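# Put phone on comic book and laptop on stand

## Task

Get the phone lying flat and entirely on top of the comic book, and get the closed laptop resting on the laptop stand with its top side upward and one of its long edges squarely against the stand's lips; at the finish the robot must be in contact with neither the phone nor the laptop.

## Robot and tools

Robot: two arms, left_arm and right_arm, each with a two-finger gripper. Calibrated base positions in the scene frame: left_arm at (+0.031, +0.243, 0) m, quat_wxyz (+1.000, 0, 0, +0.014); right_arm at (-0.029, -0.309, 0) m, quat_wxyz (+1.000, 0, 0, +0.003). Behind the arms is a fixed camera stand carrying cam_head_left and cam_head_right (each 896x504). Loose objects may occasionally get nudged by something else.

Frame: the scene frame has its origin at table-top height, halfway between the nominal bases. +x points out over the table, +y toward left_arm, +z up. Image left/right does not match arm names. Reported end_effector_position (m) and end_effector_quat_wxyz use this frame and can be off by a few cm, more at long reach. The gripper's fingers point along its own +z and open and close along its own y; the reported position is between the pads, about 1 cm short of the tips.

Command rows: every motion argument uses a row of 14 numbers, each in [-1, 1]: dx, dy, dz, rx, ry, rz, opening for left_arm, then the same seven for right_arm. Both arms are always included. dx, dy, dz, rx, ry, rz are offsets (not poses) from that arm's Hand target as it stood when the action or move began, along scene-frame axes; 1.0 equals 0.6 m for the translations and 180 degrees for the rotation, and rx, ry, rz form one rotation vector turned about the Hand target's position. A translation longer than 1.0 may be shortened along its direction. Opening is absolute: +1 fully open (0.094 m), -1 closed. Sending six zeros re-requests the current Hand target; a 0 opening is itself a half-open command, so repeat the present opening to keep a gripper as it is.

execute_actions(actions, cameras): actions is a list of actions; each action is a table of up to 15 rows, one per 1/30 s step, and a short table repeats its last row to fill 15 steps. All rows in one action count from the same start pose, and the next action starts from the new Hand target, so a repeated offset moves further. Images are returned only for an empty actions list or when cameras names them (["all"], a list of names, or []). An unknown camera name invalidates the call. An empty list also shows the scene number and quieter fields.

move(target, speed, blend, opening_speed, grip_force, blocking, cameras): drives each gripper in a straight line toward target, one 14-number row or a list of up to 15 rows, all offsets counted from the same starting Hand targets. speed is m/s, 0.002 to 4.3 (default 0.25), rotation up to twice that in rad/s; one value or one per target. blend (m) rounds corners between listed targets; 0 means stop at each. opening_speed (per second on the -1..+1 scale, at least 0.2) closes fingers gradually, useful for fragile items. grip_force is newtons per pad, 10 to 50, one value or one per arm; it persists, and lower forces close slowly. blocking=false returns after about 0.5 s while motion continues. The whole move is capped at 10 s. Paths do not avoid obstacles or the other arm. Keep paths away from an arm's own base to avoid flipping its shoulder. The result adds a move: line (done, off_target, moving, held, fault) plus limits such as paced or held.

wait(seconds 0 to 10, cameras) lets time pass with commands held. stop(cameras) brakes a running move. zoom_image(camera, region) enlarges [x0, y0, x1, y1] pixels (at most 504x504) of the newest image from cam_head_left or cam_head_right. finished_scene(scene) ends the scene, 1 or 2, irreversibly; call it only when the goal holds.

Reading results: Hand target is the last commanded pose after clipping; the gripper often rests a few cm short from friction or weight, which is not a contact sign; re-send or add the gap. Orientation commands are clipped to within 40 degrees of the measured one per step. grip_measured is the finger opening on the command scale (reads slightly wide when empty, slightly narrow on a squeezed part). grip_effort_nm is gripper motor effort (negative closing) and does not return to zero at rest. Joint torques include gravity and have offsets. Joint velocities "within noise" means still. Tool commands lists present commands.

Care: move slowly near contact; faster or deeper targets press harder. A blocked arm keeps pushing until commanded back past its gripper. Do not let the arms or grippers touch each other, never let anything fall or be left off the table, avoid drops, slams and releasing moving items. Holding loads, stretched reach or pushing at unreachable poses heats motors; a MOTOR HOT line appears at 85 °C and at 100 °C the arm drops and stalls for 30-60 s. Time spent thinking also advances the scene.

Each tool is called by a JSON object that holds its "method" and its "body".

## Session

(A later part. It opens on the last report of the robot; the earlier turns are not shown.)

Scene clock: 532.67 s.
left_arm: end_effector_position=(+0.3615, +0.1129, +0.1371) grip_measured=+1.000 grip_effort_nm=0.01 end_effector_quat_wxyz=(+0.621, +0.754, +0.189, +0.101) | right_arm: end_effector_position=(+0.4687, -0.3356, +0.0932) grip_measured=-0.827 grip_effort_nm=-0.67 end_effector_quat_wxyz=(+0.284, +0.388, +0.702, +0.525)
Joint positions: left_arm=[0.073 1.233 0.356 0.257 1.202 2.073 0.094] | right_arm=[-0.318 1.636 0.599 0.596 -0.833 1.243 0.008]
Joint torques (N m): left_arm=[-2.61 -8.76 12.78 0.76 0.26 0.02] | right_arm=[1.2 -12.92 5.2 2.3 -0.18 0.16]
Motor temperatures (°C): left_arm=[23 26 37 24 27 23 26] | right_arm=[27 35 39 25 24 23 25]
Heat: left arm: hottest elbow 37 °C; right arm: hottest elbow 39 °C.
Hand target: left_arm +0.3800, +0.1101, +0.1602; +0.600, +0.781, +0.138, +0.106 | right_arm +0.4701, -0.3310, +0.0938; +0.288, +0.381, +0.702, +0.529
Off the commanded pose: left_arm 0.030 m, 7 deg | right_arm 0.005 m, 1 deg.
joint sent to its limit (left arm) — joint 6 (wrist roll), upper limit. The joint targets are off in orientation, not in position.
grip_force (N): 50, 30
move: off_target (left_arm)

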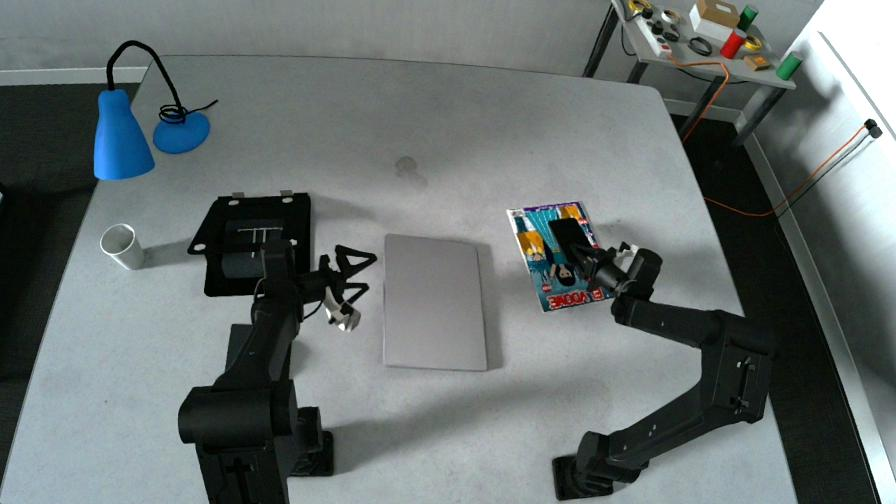

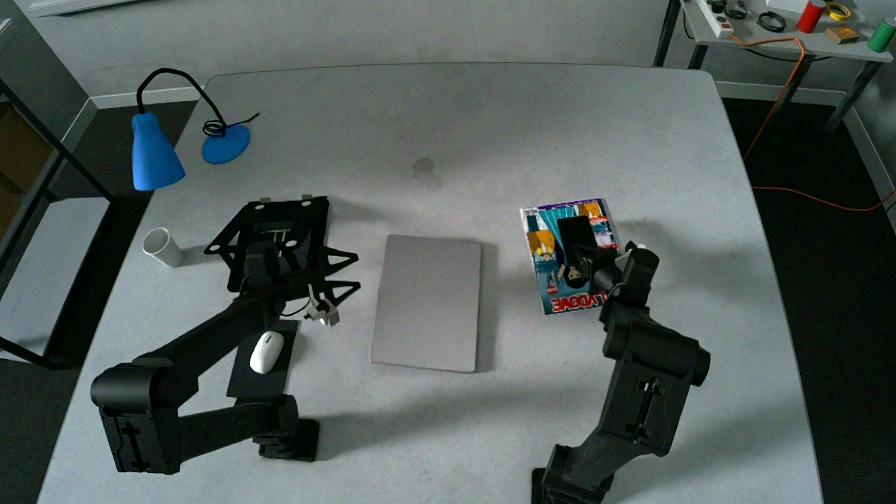

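{"method": "move", "body": {"target": [0, 0, 0, 0, 0, 0, 1, 0.021, 0.014, -0.078, 0, 0, 0, -1], "speed": 0.1, "cameras": ["all"]}}

{"method": "zoom_image", "body": {"camera": "cam_head_left", "region": [490, 180, 710, 330]}}

{"method": "zoom_image", "body": {"camera": "cam_head_right", "region": [500, 180, 720, 330]}}

Scene clock: 542.77 s.
left_arm: end_effector_position=(+0.3615, +0.1129, +0.1371) grip_measured=+1.000 grip_effort_nm=0.01 end_effector_quat_wxyz=(+0.621, +0.754, +0.189, +0.101) | right_arm: end_effector_position=(+0.4754, -0.3270, +0.0465) grip_measured=-0.827 grip_effort_nm=-0.67 end_effector_quat_wxyz=(+0.284, +0.389, +0.702, +0.524)
Joint positions: left_arm=[0.073 1.233 0.356 0.257 1.202 2.073 0.094] | right_arm=[-0.291 1.799 0.599 0.769 -0.807 1.26 0.008]
Joint torques (N m): left_arm=[-2.32 -7.94 13.14 0.9 0.17 0.04] | right_arm=[1.44 -13.33 5.29 2.22 -0.12 0.1]
Heat: left arm: hottest elbow 37 °C; right arm: hottest elbow 39 °C.
Hand target: left_arm +0.3800, +0.1101, +0.1602; +0.600, +0.781, +0.138, +0.106 | right_arm +0.4827, -0.3226, +0.0470; +0.288, +0.381, +0.702, +0.529
Off the commanded pose: left_arm 0.030 m, 7 deg | right_arm 0.009 m, 1 deg.
joint sent to its limit (left arm) — joint 6 (wrist roll), upper limit. The joint targets are off in orientation, not in position.
grip_force (N): 50, 30
move: off_target (left_arm)

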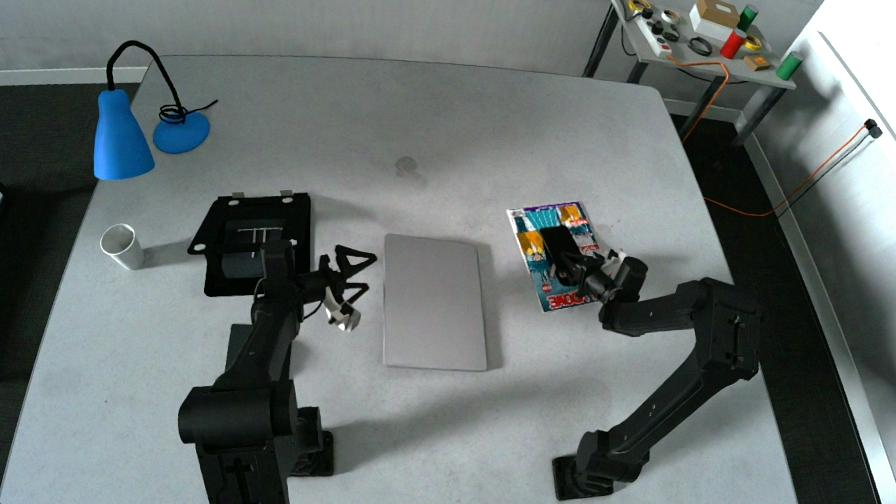

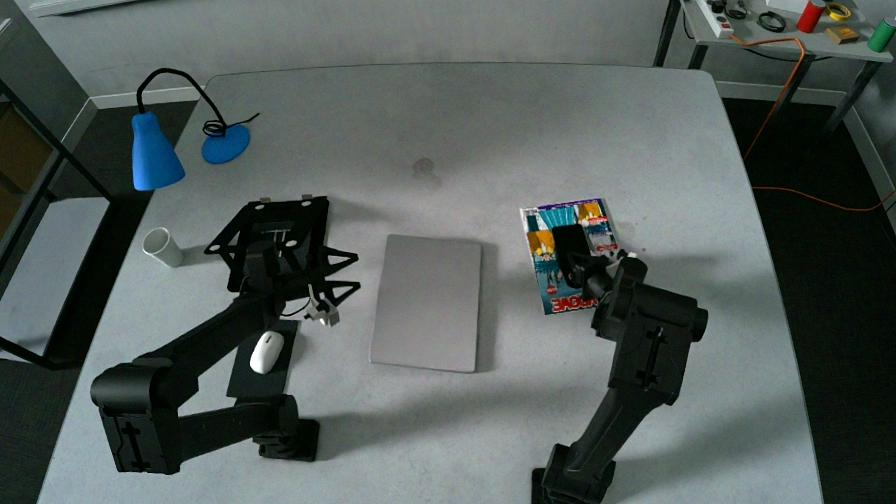

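Scaled by 2.291.

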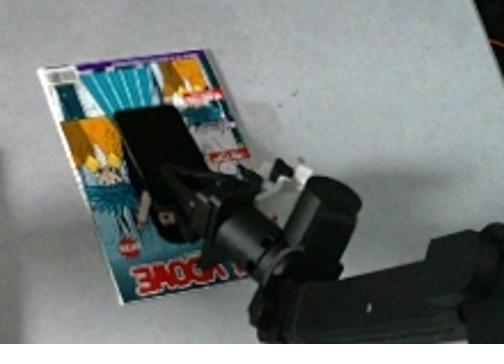

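Scaled by 2.291.

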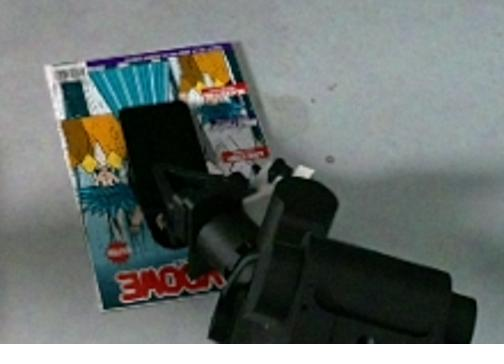

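{"method": "move", "body": {"target": [[0, 0, 0, 0, 0, 0, 1, 0.028, 0.018, -0.010, 0, 0, 0, -1], [0, 0, 0, 0, 0, 0, 1, 0.028, 0.018, -0.010, 0, 0, 0, 0.27]], "speed": 0.08, "opening_speed": 0.3, "cameras": ["all"]}}

{"method": "zoom_image", "body": {"camera": "cam_head_left", "region": [490, 180, 710, 330]}}

{"method": "zoom_image", "body": {"camera": "cam_head_right", "region": [500, 180, 720, 330]}}

Scene clock: 564.93 s.
left_arm: end_effector_position=(+0.3615, +0.1129, +0.1371) grip_measured=+1.000 grip_effort_nm=0.01 end_effector_quat_wxyz=(+0.621, +0.754, +0.189, +0.101) | right_arm: end_effector_position=(+0.4880, -0.3138, +0.0424) grip_measured=+0.267 grip_effort_nm=0.12 end_effector_quat_wxyz=(+0.287, +0.382, +0.702, +0.528)
Joint positions: left_arm=[0.073 1.233 0.356 0.257 1.202 2.073 0.094] | right_arm=[-0.252 1.838 0.622 0.815 -0.78 1.282 0.06]
Joint torques (N m): left_arm=[-2.2 -8 12.86 0.75 0.26 0.05] | right_arm=[1.38 -13.68 6.22 1.33 0.16 0.13]
Heat: left arm: hottest elbow 37 °C; right arm: hottest elbow 38 °C.
Hand target: left_arm +0.3800, +0.1101, +0.1602; +0.600, +0.781, +0.138, +0.106 | right_arm +0.4996, -0.3118, +0.0411; +0.288, +0.381, +0.702, +0.529
Off the commanded pose: left_arm 0.030 m, 7 deg | right_arm 0.012 m, 0 deg.
joint sent to its limit (left arm) — joint 6 (wrist roll), upper limit. The joint targets are off in orientation, not in position.
grip_force (N): 50, 30
move: off_target (left_arm, right_arm); target 2's new opening was sent with right_arm's hand 0.014 m and 1 deg from that target

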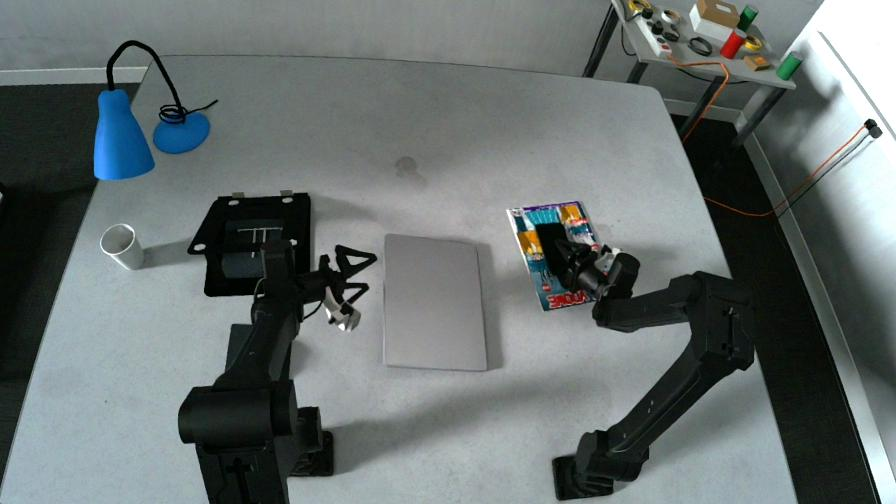

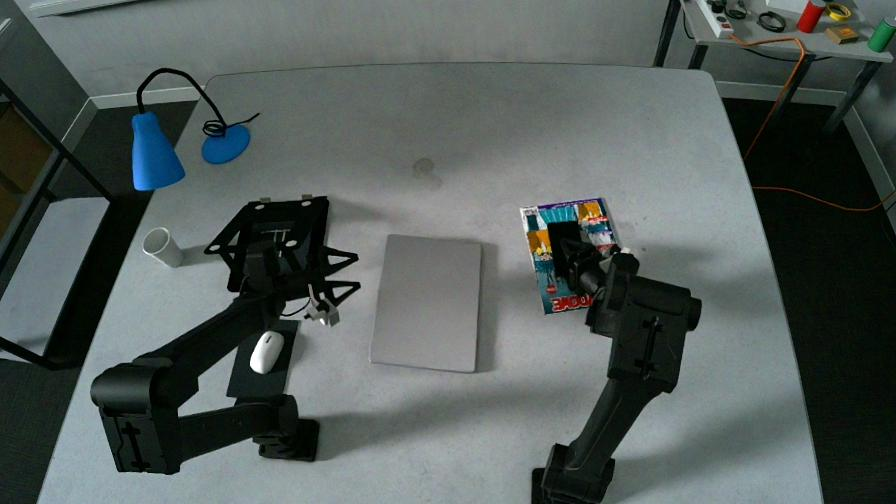

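Scaled by 2.291.

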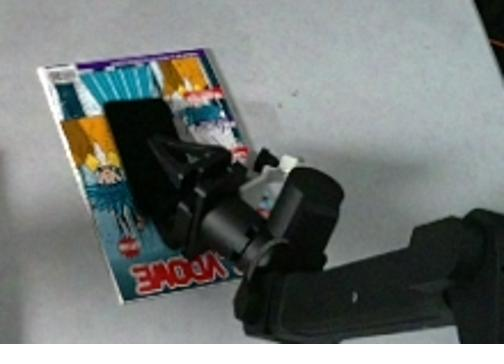

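Scaled by 2.291.

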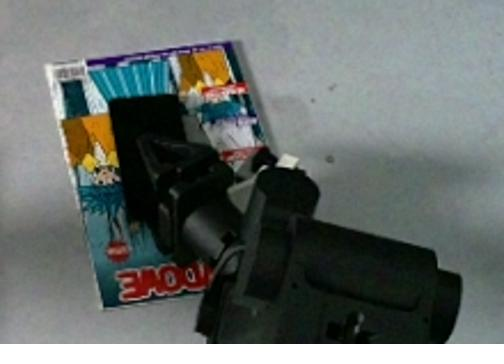

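{"method": "move", "body": {"target": [0, 0, 0, 0, 0, 0, 1, -0.145, -0.094, -0.006, 0, 0, 0, 0.27], "speed": 0.07, "cameras": ["all"]}}

{"method": "zoom_image", "body": {"camera": "cam_head_left", "region": [490, 180, 710, 330]}}

{"method": "zoom_image", "body": {"camera": "cam_head_right", "region": [500, 180, 720, 330]}}

Scene clock: 574.70 s.
left_arm: end_effector_position=(+0.3615, +0.1129, +0.1371) grip_measured=+1.000 grip_effort_nm=0.01 end_effector_quat_wxyz=(+0.621, +0.754, +0.189, +0.101) | right_arm: end_effector_position=(+0.4218, -0.3628, +0.0429) grip_measured=+0.268 grip_effort_nm=0.08 end_effector_quat_wxyz=(+0.294, +0.364, +0.705, +0.533)
Joint positions: left_arm=[0.073 1.233 0.356 0.257 1.202 2.073 0.094] | right_arm=[-0.445 1.777 0.505 0.792 -0.976 1.137 0.06]
Joint torques (N m): left_arm=[-2.73 -8.76 12.77 0.88 0.2 0.01] | right_arm=[-0.85 -13.86 2.21 0.75 -0.14 0.08]
Heat: left arm: hottest elbow 37 °C; right arm: hottest elbow 37 °C.
Hand target: left_arm +0.3800, +0.1101, +0.1602; +0.600, +0.781, +0.138, +0.106 | right_arm +0.4125, -0.3681, +0.0375; +0.288, +0.381, +0.702, +0.529
Off the commanded pose: left_arm 0.030 m, 7 deg | right_arm 0.012 m, 2 deg.
joint sent to its limit (left arm) — joint 6 (wrist roll), upper limit. The joint targets are off in orientation, not in position.
grip_force (N): 50, 30
move: off_target (left_arm, right_arm)

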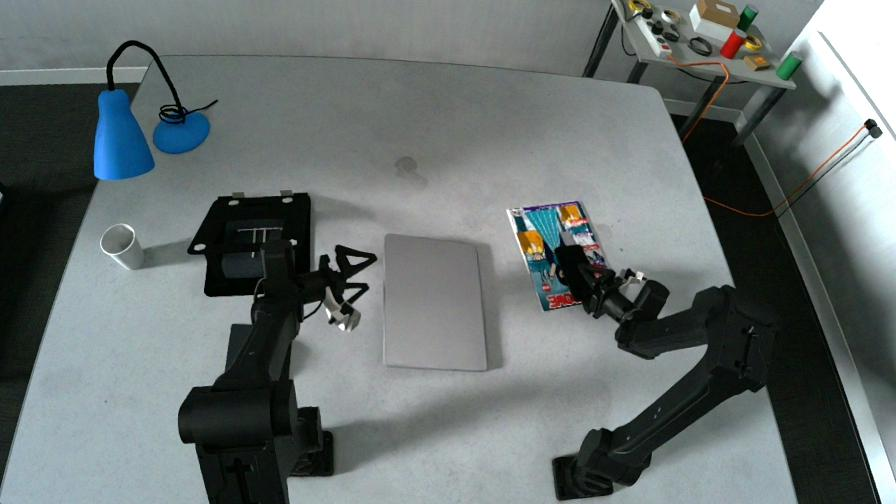

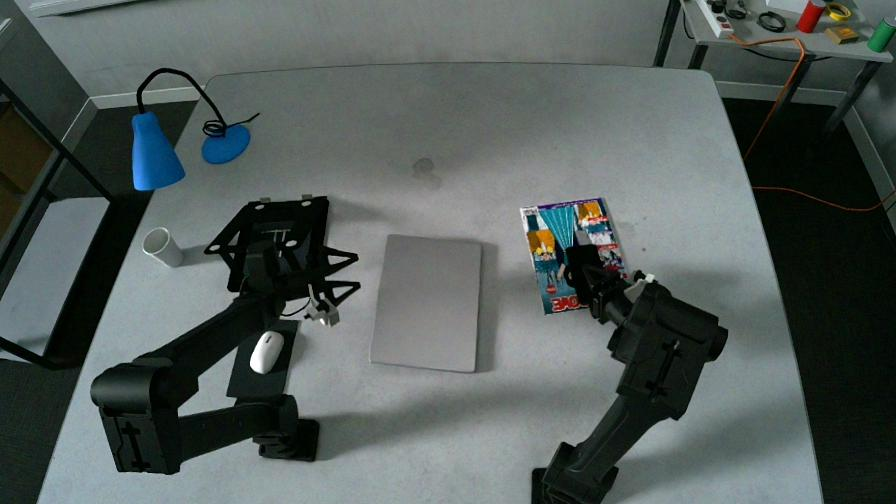

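Scaled by 2.291.

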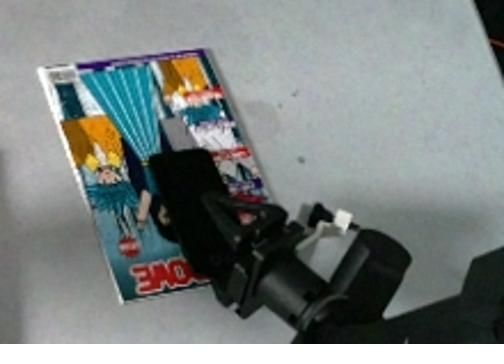

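Scaled by 2.291.

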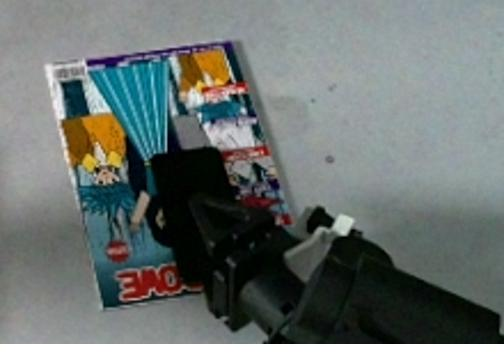

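{"method": "move", "body": {"target": [[0, 0, 0, 0, 0, 0, 1, 0.084, 0.0545, 0, 0, 0, 0, 0.27], [0, 0, 0, 0, 0, 0, 1, 0.105, 0.068, -0.005, -0.0847, 0.1305, 0, 0.27]], "speed": [0.07, 0.12], "cameras": ["all"]}}

{"method": "zoom_image", "body": {"camera": "cam_head_left", "region": [490, 180, 710, 330]}}

{"method": "zoom_image", "body": {"camera": "cam_head_right", "region": [500, 180, 720, 330]}}

Scene clock: 603.77 s.
left_arm: end_effector_position=(+0.3615, +0.1129, +0.1371) grip_measured=+1.000 grip_effort_nm=0.01 end_effector_quat_wxyz=(+0.621, +0.754, +0.189, +0.101) | right_arm: end_effector_position=(+0.4686, -0.3312, +0.0379) grip_measured=+0.269 grip_effort_nm=0.07 end_effector_quat_wxyz=(+0.192, +0.443, +0.803, +0.350)
Joint positions: left_arm=[0.073 1.233 0.356 0.257 1.202 2.073 0.094] | right_arm=[-0.231 1.616 0.754 -0.061 -0.546 0.972 0.06]
Joint torques (N m): left_arm=[-2.37 -8.47 12.96 0.92 0.25 0] | right_arm=[1.49 -12.81 8.18 0.36 0.18 0.02]
Heat: left arm: hottest elbow 38 °C; right arm: hottest elbow 35 °C.
Hand target: left_arm +0.3800, +0.1101, +0.1602; +0.600, +0.781, +0.138, +0.106 | right_arm +0.4756, -0.3274, +0.0344; +0.187, +0.439, +0.809, +0.343
Off the commanded pose: left_arm 0.030 m, 7 deg | right_arm 0.009 m, 1 deg.
joint sent to its limit (left arm) — joint 6 (wrist roll), upper limit. The joint targets are off in orientation, not in position.
grip_force (N): 50, 30
move: off_target (left_arm)

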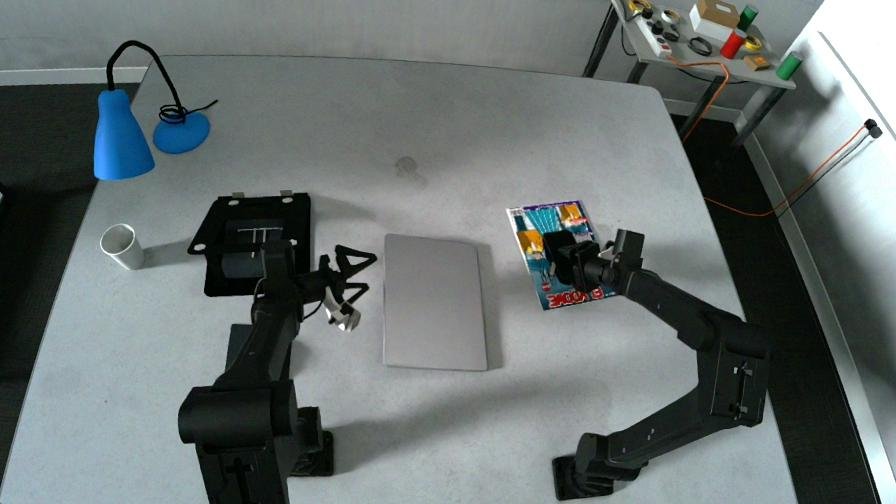

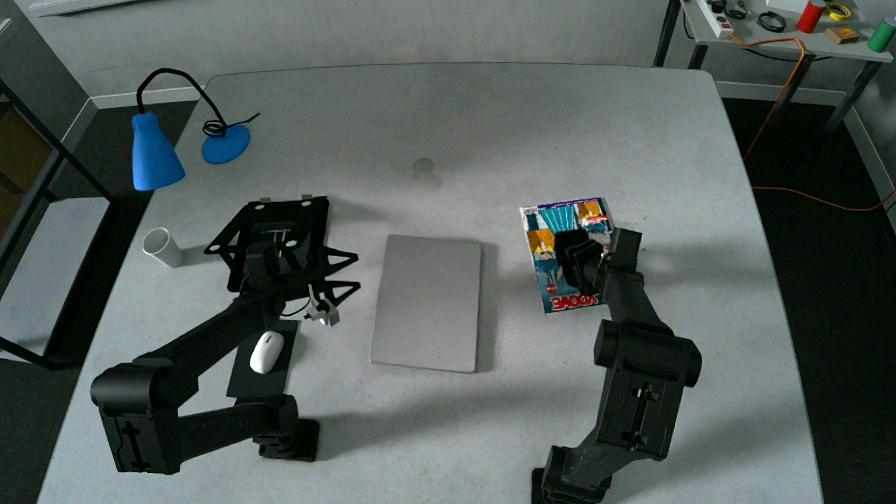

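Scaled by 2.291.

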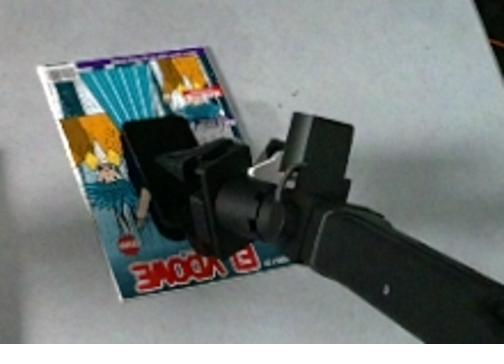

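Scaled by 2.291.

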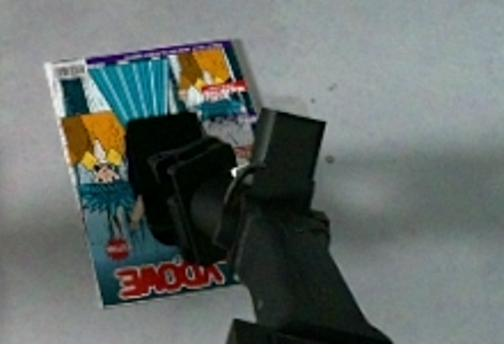

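{"method": "move", "body": {"target": [0, 0, 0, 0, 0, 0, 1, -0.14, -0.091, 0, 0, 0, 0, 0.27], "speed": 0.08, "cameras": ["all"]}}

{"method": "zoom_image", "body": {"camera": "cam_head_left", "region": [490, 180, 710, 330]}}

{"method": "zoom_image", "body": {"camera": "cam_head_right", "region": [500, 180, 720, 330]}}

Scene clock: 609.17 s.
left_arm: end_effector_position=(+0.3615, +0.1129, +0.1371) grip_measured=+1.000 grip_effort_nm=0.01 end_effector_quat_wxyz=(+0.621, +0.754, +0.189, +0.101) | right_arm: end_effector_position=(+0.4021, -0.3793, +0.0383) grip_measured=+0.269 grip_effort_nm=0.07 end_effector_quat_wxyz=(+0.193, +0.431, +0.810, +0.347)
Joint positions: left_arm=[0.073 1.233 0.356 0.257 1.202 2.073 0.094] | right_arm=[-0.408 1.514 0.646 -0.166 -0.649 0.76 0.06]
Joint torques (N m): left_arm=[-3.49 -9 12.93 0.85 0.22 0.06] | right_arm=[-0.44 -13.22 4.85 0.4 -0.21 0.04]
Heat: left arm: hottest elbow 38 °C; right arm: hottest elbow 35 °C.
Hand target: left_arm +0.3800, +0.1101, +0.1602; +0.600, +0.781, +0.138, +0.106 | right_arm +0.3915, -0.3820, +0.0344; +0.187, +0.439, +0.809, +0.343
Off the commanded pose: left_arm 0.030 m, 7 deg | right_arm 0.012 m, 1 deg.
joint sent to its limit (left arm) — joint 6 (wrist roll), upper limit. The joint targets are off in orientation, not in position.
grip_force (N): 50, 30
move: off_target (left_arm, right_arm)

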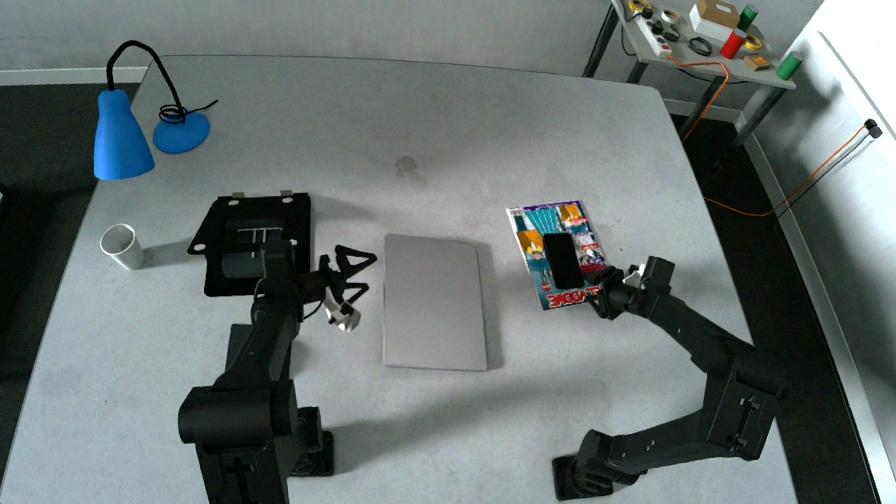

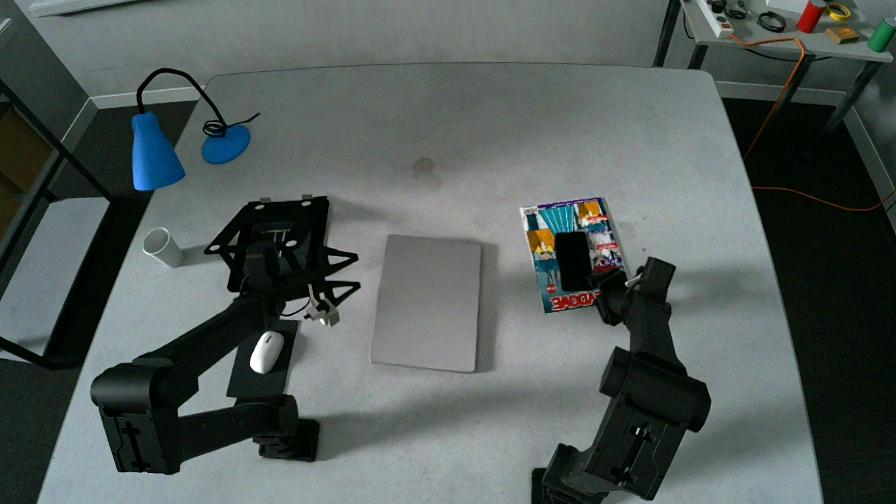

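Scaled by 2.291.

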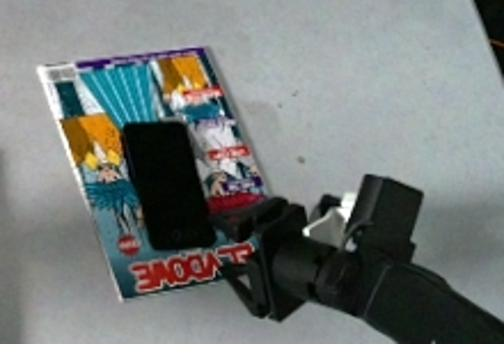

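Scaled by 2.291.

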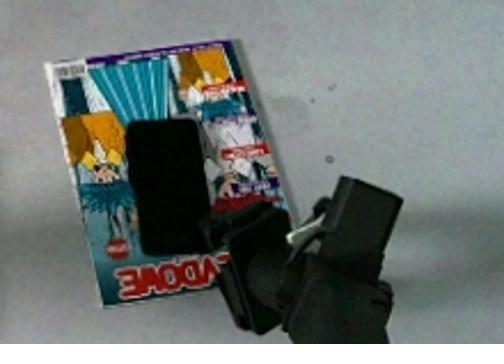

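{"method": "move", "body": {"target": [[0, 0, 0.05, -0.1615, 0.4562, 0.1161, 1, -0.042, -0.027, 0.15, 0, 0, 0, 0.27], [-0.0425, -0.005, -0.062, -0.3147, 0.9128, 0.2492, 1, -0.011, 0.203, 0.143, 0.0552, 0.2796, -0.1153, 1]], "speed": 0.35, "blend": [0.03, 0], "grip_force": 50, "cameras": ["all"]}}

{"method": "zoom_image", "body": {"camera": "cam_head_left", "region": [490, 180, 710, 330]}}

{"method": "zoom_image", "body": {"camera": "cam_head_left", "region": [300, 220, 520, 390]}}

{"method": "zoom_image", "body": {"camera": "cam_head_right", "region": [300, 220, 520, 390]}}

Scene clock: 732.40 s.
left_arm: end_effector_position=(+0.3645, +0.1095, +0.1331) grip_measured=+1.000 grip_effort_nm=-0.01 end_effector_quat_wxyz=(+0.119, -0.098, +0.779, -0.608) | right_arm: end_effector_position=(+0.3649, -0.2637, +0.1100) grip_measured=+0.998 grip_effort_nm=0.07 end_effector_quat_wxyz=(-0.160, +0.693, +0.687, +0.147)
Joint positions: left_arm=[0.071 1.277 0.437 0.008 1.251 -0.697 0.094] | right_arm=[-0.075 1.493 1.026 -1.153 -0.435 1.499 0.094]
Joint torques (N m): left_arm=[-1.85 -7.88 5.7 1.2 0.11 -0.33] | right_arm=[1.32 -11.87 11.34 -0.35 -0.24 0.22]
Heat: left arm: hottest elbow 38 °C; right arm: hottest elbow 35 °C.
Hand target: left_arm +0.3545, +0.1071, +0.1230; +0.097, -0.123, +0.778, -0.608 | right_arm +0.3850, -0.2602, +0.1204; -0.153, +0.690, +0.690, +0.154
Off the commanded pose: left_arm 0.014 m, 4 deg | right_arm 0.023 m, 1 deg.
move: off_target (left_arm, right_arm); target 2's new opening was sent with right_arm's hand 0.023 m and 1 deg from that target

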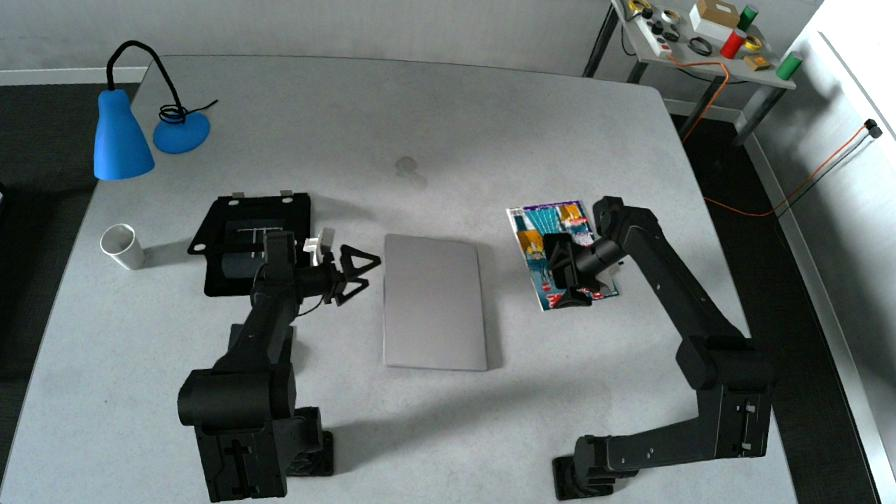

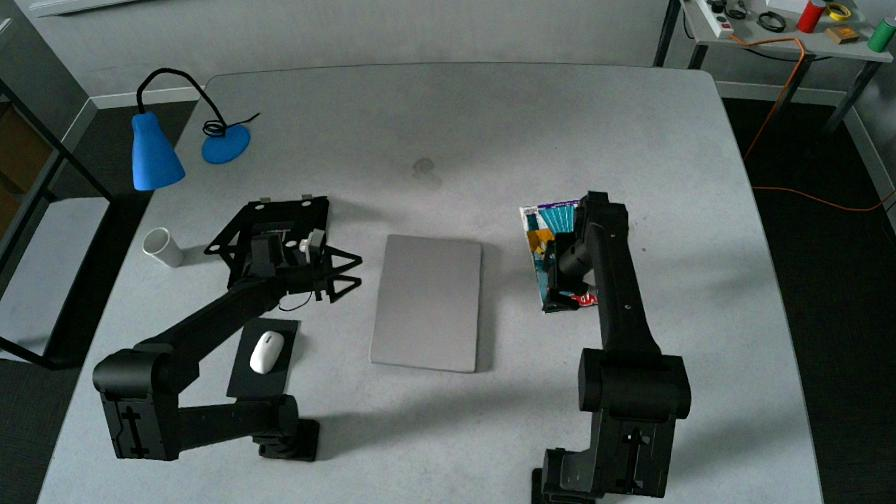

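Scaled by 2.291.

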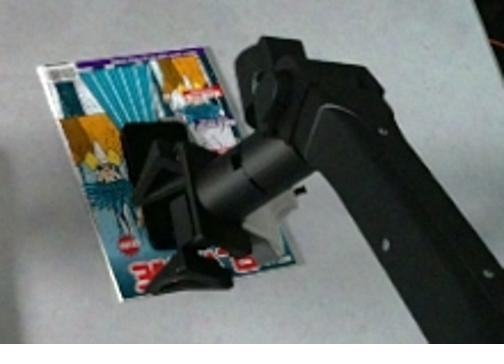

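Scaled by 2.291.

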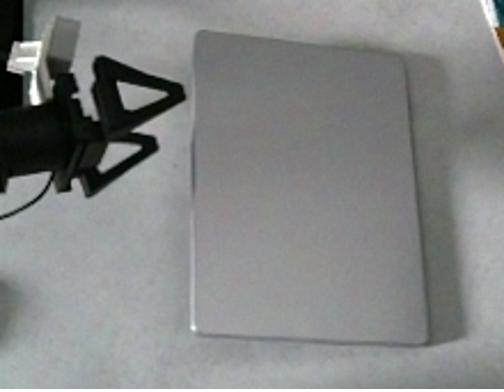

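Scaled by 2.291.

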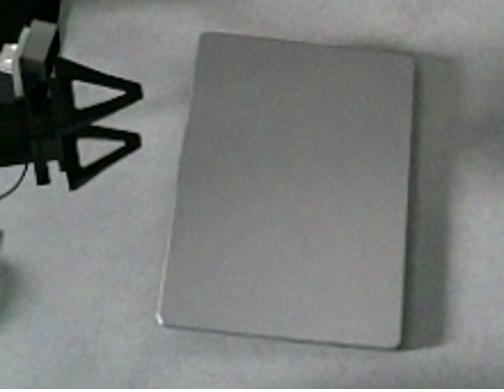

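{"method": "move", "body": {"target": [-0.041, -0.002, -0.108, -0.0085, 0.0257, 0.0065, 1, 0.017, 0.098, -0.147, 0, 0, 0, 1], "speed": 0.15, "cameras": ["all"]}}

{"method": "zoom_image", "body": {"camera": "cam_head_left", "region": [300, 220, 560, 400]}}

{"method": "zoom_image", "body": {"camera": "cam_head_right", "region": [300, 220, 560, 400]}}

Scene clock: 752.10 s.
left_arm: end_effector_position=(+0.3613, +0.1090, +0.1123) grip_measured=+1.000 grip_effort_nm=-0.01 end_effector_quat_wxyz=(+0.183, -0.036, +0.776, -0.603) | right_arm: end_effector_position=(+0.3989, -0.2053, +0.0428) grip_measured=+0.999 grip_effort_nm=0.07 end_effector_quat_wxyz=(-0.147, +0.689, +0.691, +0.161)
Joint positions: left_arm=[0.071 1.356 0.373 0.263 1.254 -0.627 0.094] | right_arm=[0.066 1.641 0.996 -0.872 -0.437 1.653 0.094]
Joint torques (N m): left_arm=[-1.85 -2.49 0.77 -0.7 0.01 -1.25] | right_arm=[1.2 -13.92 6.04 0.55 -0.14 0.24]
Heat: left arm: hottest elbow 37 °C; right arm: hottest elbow 39 °C.
Hand target: left_arm +0.3299, +0.1059, +0.0582; +0.070, -0.157, +0.772, -0.612 | right_arm +0.3952, -0.2014, +0.0320; -0.153, +0.690, +0.690, +0.154
Off the commanded pose: left_arm 0.063 m, 19 deg | right_arm 0.012 m, 1 deg.
move: off_target (left_arm, right_arm)

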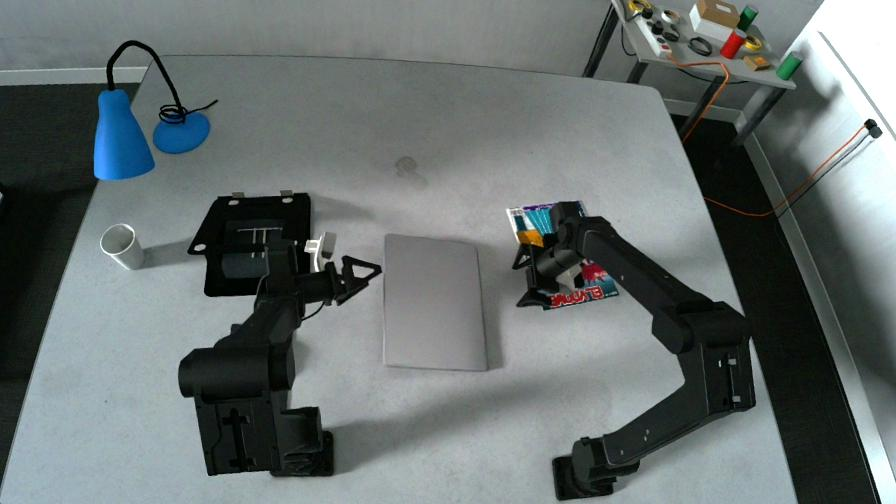

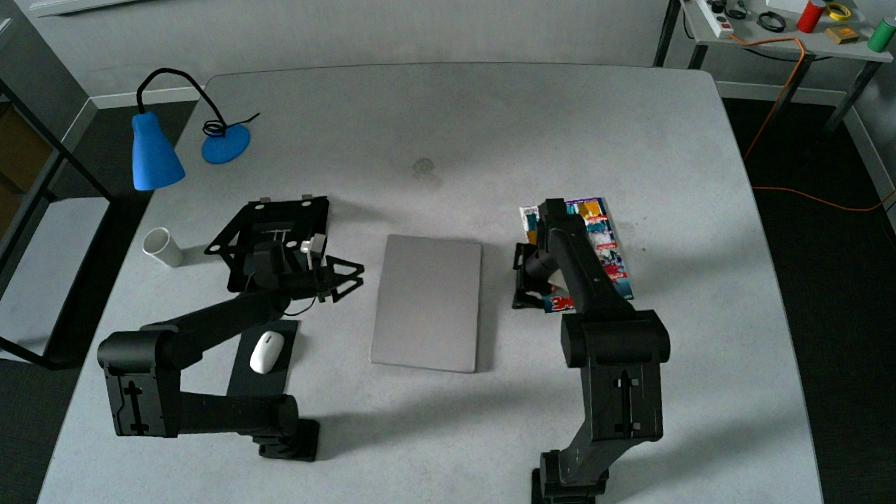

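Scaled by 1.938.

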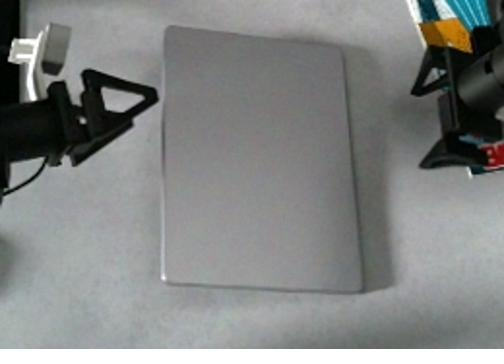

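Scaled by 1.938.

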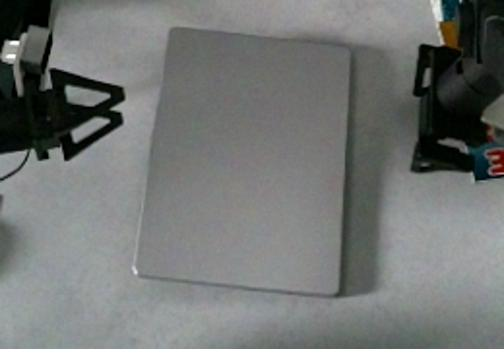

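{"method": "move", "body": {"target": [[0, 0, 0.137, 0, 0, 0, 1, -0.04, 0.0, -0.037, 0, 0, 0, 1], [-0.04, 0, 0.137, 0, 0, 0, 1, -0.04, 0.02, -0.037, 0, 0, 0, 1], [-0.04, 0, 0.04, 0, 0, 0, 1, -0.04, 0.033, -0.037, 0, 0, 0, 1]], "speed": 0.15, "blend": [0.01, 0.01, 0], "cameras": ["all"]}}

{"method": "zoom_image", "body": {"camera": "cam_head_left", "region": [300, 220, 560, 400]}}

{"method": "zoom_image", "body": {"camera": "cam_head_right", "region": [300, 220, 560, 400]}}

Scene clock: 773.70 s.
left_arm: end_effector_position=(+0.3074, +0.1039, +0.0857) grip_measured=+1.000 grip_effort_nm=-0.01 end_effector_quat_wxyz=(+0.070, -0.150, +0.774, -0.611) | right_arm: end_effector_position=(+0.3762, -0.1859, +0.0172) grip_measured=+0.999 grip_effort_nm=0.07 end_effector_quat_wxyz=(-0.150, +0.691, +0.689, +0.159)
Joint positions: left_arm=[0.071 1.297 0.263 0.148 1.252 -0.788 0.094] | right_arm=[0.118 1.641 0.909 -0.766 -0.435 1.712 0.094]
Joint torques (N m): left_arm=[-0.79 -4.89 5.64 1.8 0.43 0.01] | right_arm=[1.38 -13.8 5.42 0.58 -0.11 0.22]
Heat: left arm: hottest elbow 35 °C; right arm: hottest elbow 38 °C.
Hand target: left_arm +0.3059, +0.1060, +0.0822; +0.070, -0.157, +0.772, -0.612 | right_arm +0.3711, -0.1816, +0.0098; -0.153, +0.690, +0.690, +0.153
Off the commanded pose: left_arm 0.004 m, 1 deg | right_arm 0.010 m, 1 deg.
move: done

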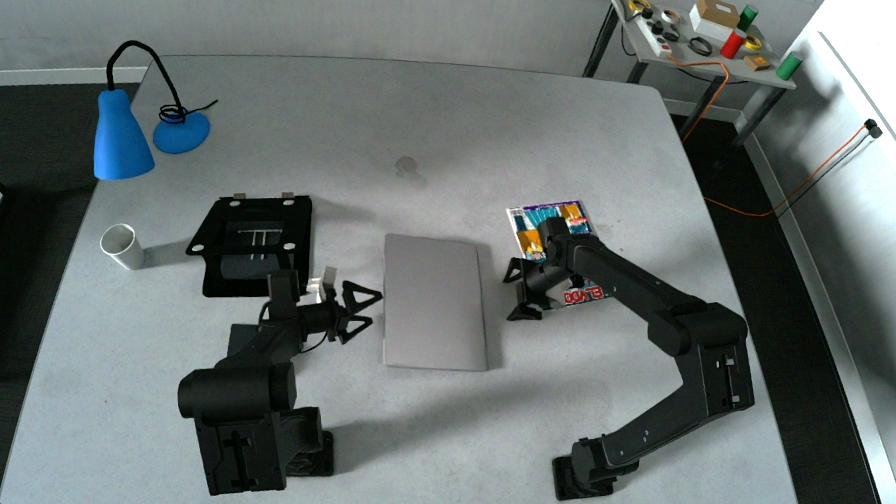

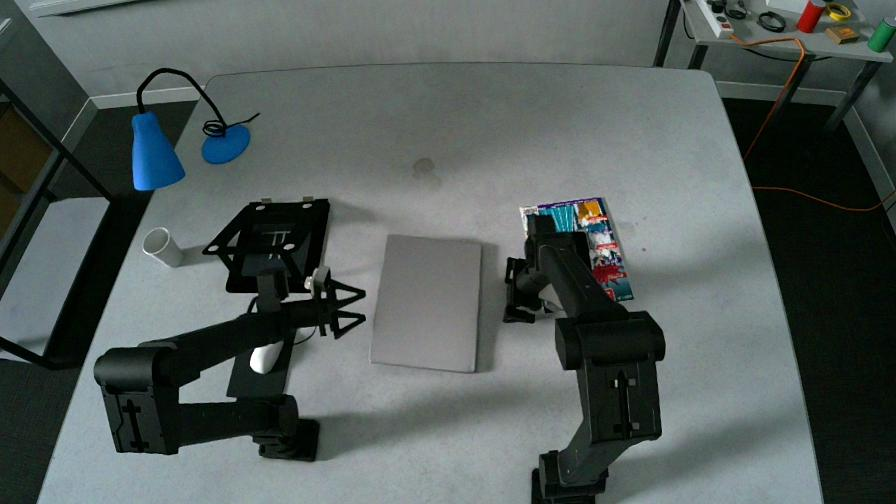

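Scaled by 1.938.

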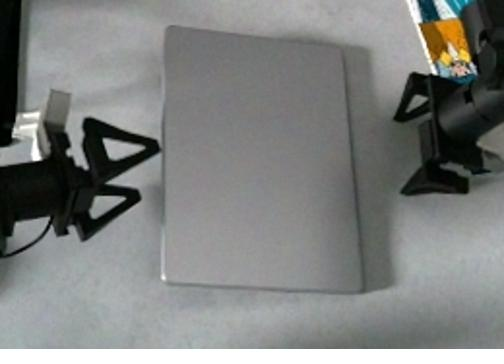

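Scaled by 1.938.

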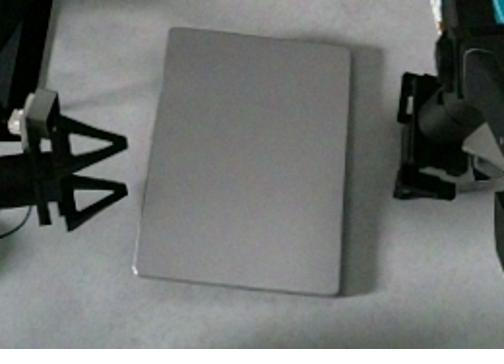

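{"method": "execute_actions", "body": {"actions": []}}

Scene clock: 805.50 s.
left_arm: end_effector_position=(+0.3075, +0.1039, +0.0857) grip_measured=+1.000 grip_effort_nm=-0.01 end_effector_quat_wxyz=(+0.070, -0.150, +0.774, -0.611) | right_arm: end_effector_position=(+0.3762, -0.1859, +0.0172) grip_measured=+0.999 grip_effort_nm=0.07 end_effector_quat_wxyz=(-0.150, +0.691, +0.689, +0.159)
Joint positions: left_arm=[0.071 1.297 0.263 0.149 1.252 -0.789 0.094] | right_arm=[0.118 1.641 0.909 -0.766 -0.435 1.712 0.094]
Joint velocities: within noise
Joint torques (N m): left_arm=[-1.14 -6.18 5.63 1.66 0.48 0.02] | right_arm=[1.38 -13.92 5.39 0.58 -0.11 0.22]
Motor temperatures (°C): left_arm=[23 26 34 24 27 24 26] | right_arm=[26 33 36 25 24 23 25]
Heat: left arm: hottest elbow 34 °C; right arm: hottest elbow 36 °C.
Hand target: left_arm +0.3059, +0.1060, +0.0822; +0.070, -0.157, +0.772, -0.612 | right_arm +0.3711, -0.1816, +0.0098; -0.153, +0.690, +0.690, +0.154
Tool commands: left_gripper/opening=+1.0 right_gripper/opening=+1.0
Off the commanded pose: left_arm 0.004 m, 1 deg | right_arm 0.010 m, 1 deg.

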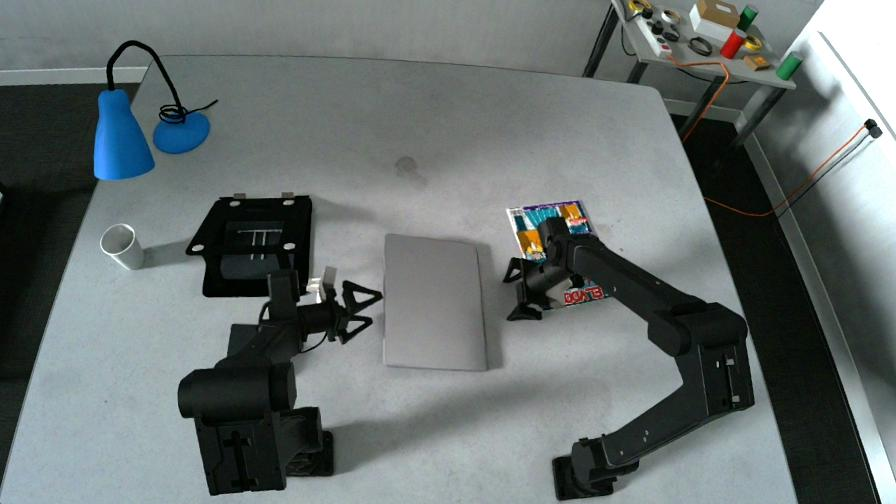

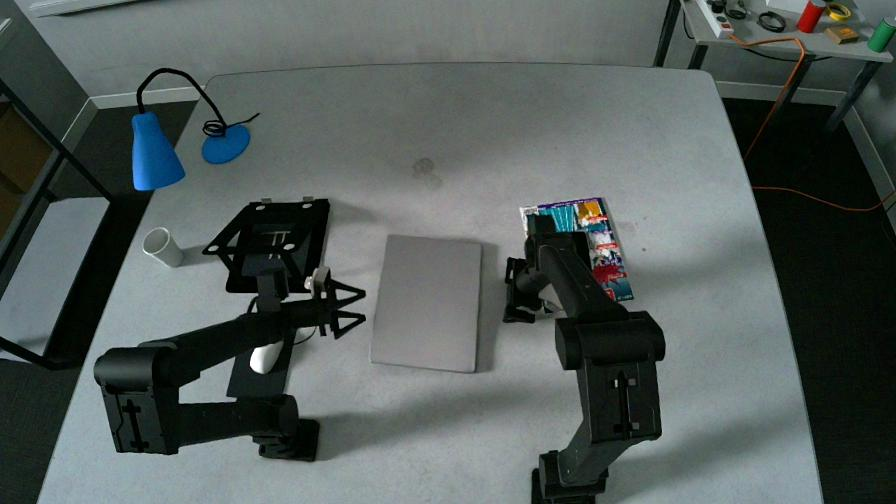

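{"method": "zoom_image", "body": {"camera": "cam_head_left", "region": [300, 220, 560, 390]}}

{"method": "zoom_image", "body": {"camera": "cam_head_right", "region": [300, 220, 560, 390]}}

Scaled by 1.938.

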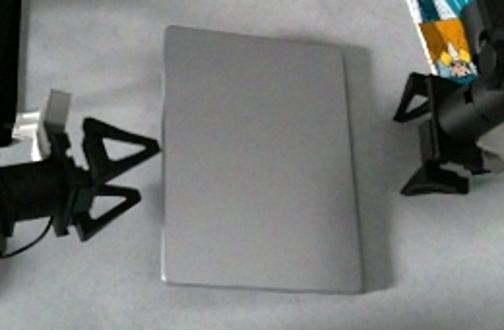

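Scaled by 1.938.

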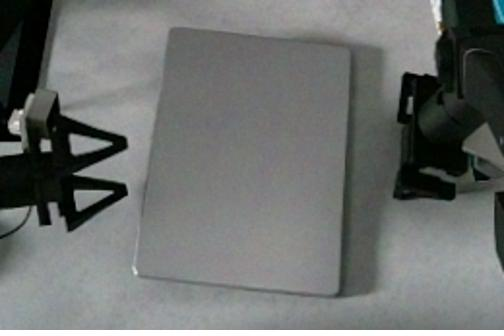

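{"method": "zoom_image", "body": {"camera": "cam_head_left", "region": [375, 345, 500, 380]}}

{"method": "zoom_image", "body": {"camera": "cam_head_right", "region": [360, 340, 485, 385]}}

Scaled by 4.032.

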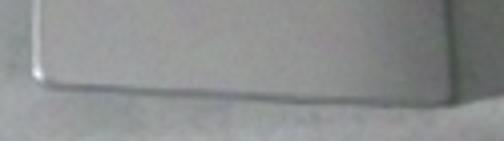

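Scaled by 4.032.

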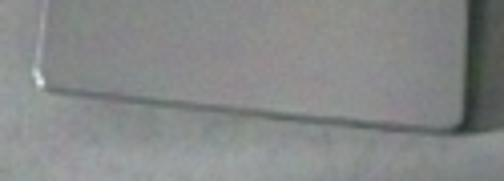

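{"method": "move", "body": {"target": [0.0, 0.0, 0.0, 0.0067, -0.0205, -0.0052, 1.0, 0.0, 0.0783, 0.0083, 0, 0, 0, 1.0], "speed": 0.12, "cameras": ["all"]}}

Scene clock: 848.97 s.
left_arm: end_effector_position=(+0.3079, +0.1039, +0.0861) grip_measured=+1.000 grip_effort_nm=-0.01 end_effector_quat_wxyz=(+0.087, -0.129, +0.777, -0.610) | right_arm: end_effector_position=(+0.3673, -0.1390, +0.0172) grip_measured=+0.999 grip_effort_nm=0.07 end_effector_quat_wxyz=(-0.155, +0.691, +0.690, +0.152)
Joint positions: left_arm=[0.071 1.297 0.263 0.153 1.252 -0.739 0.094] | right_arm=[0.235 1.641 0.909 -0.732 -0.425 1.836 0.094]
Joint torques (N m): left_arm=[-1.49 -6.3 5.53 1.69 0.42 0.22] | right_arm=[1.14 -13.86 6.86 0.64 -0.1 0.2]
Heat: left arm: hottest elbow 33 °C; right arm: hottest elbow 35 °C.
Hand target: left_arm +0.3059, +0.1060, +0.0822; +0.091, -0.130, +0.777, -0.609 | right_arm +0.3711, -0.1346, +0.0148; -0.153, +0.690, +0.690, +0.154
Off the commanded pose: left_arm 0.005 m, 0 deg | right_arm 0.006 m, 0 deg.
move: done

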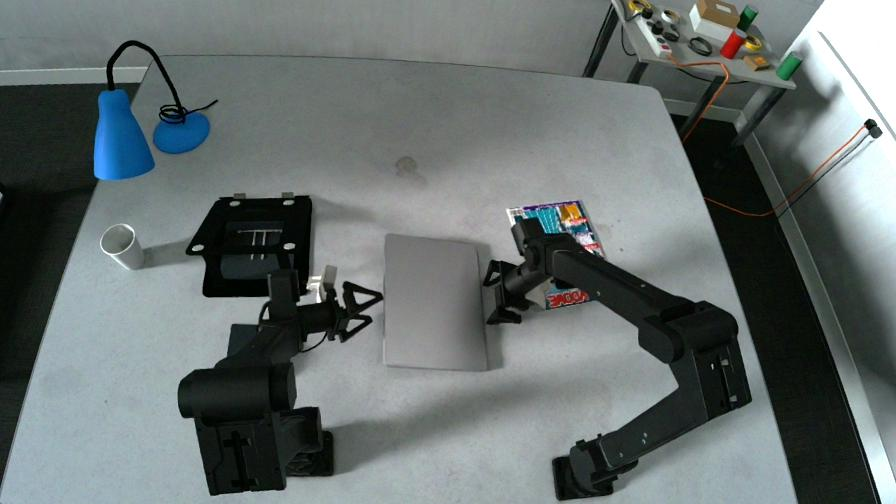

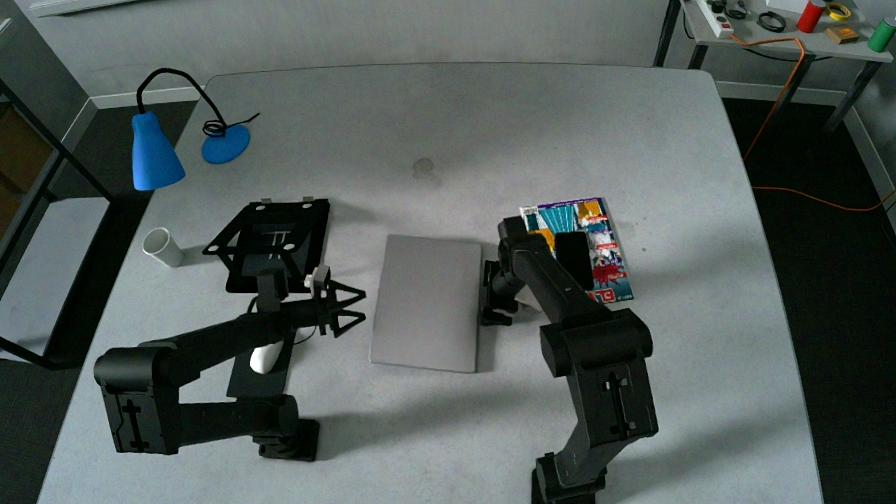

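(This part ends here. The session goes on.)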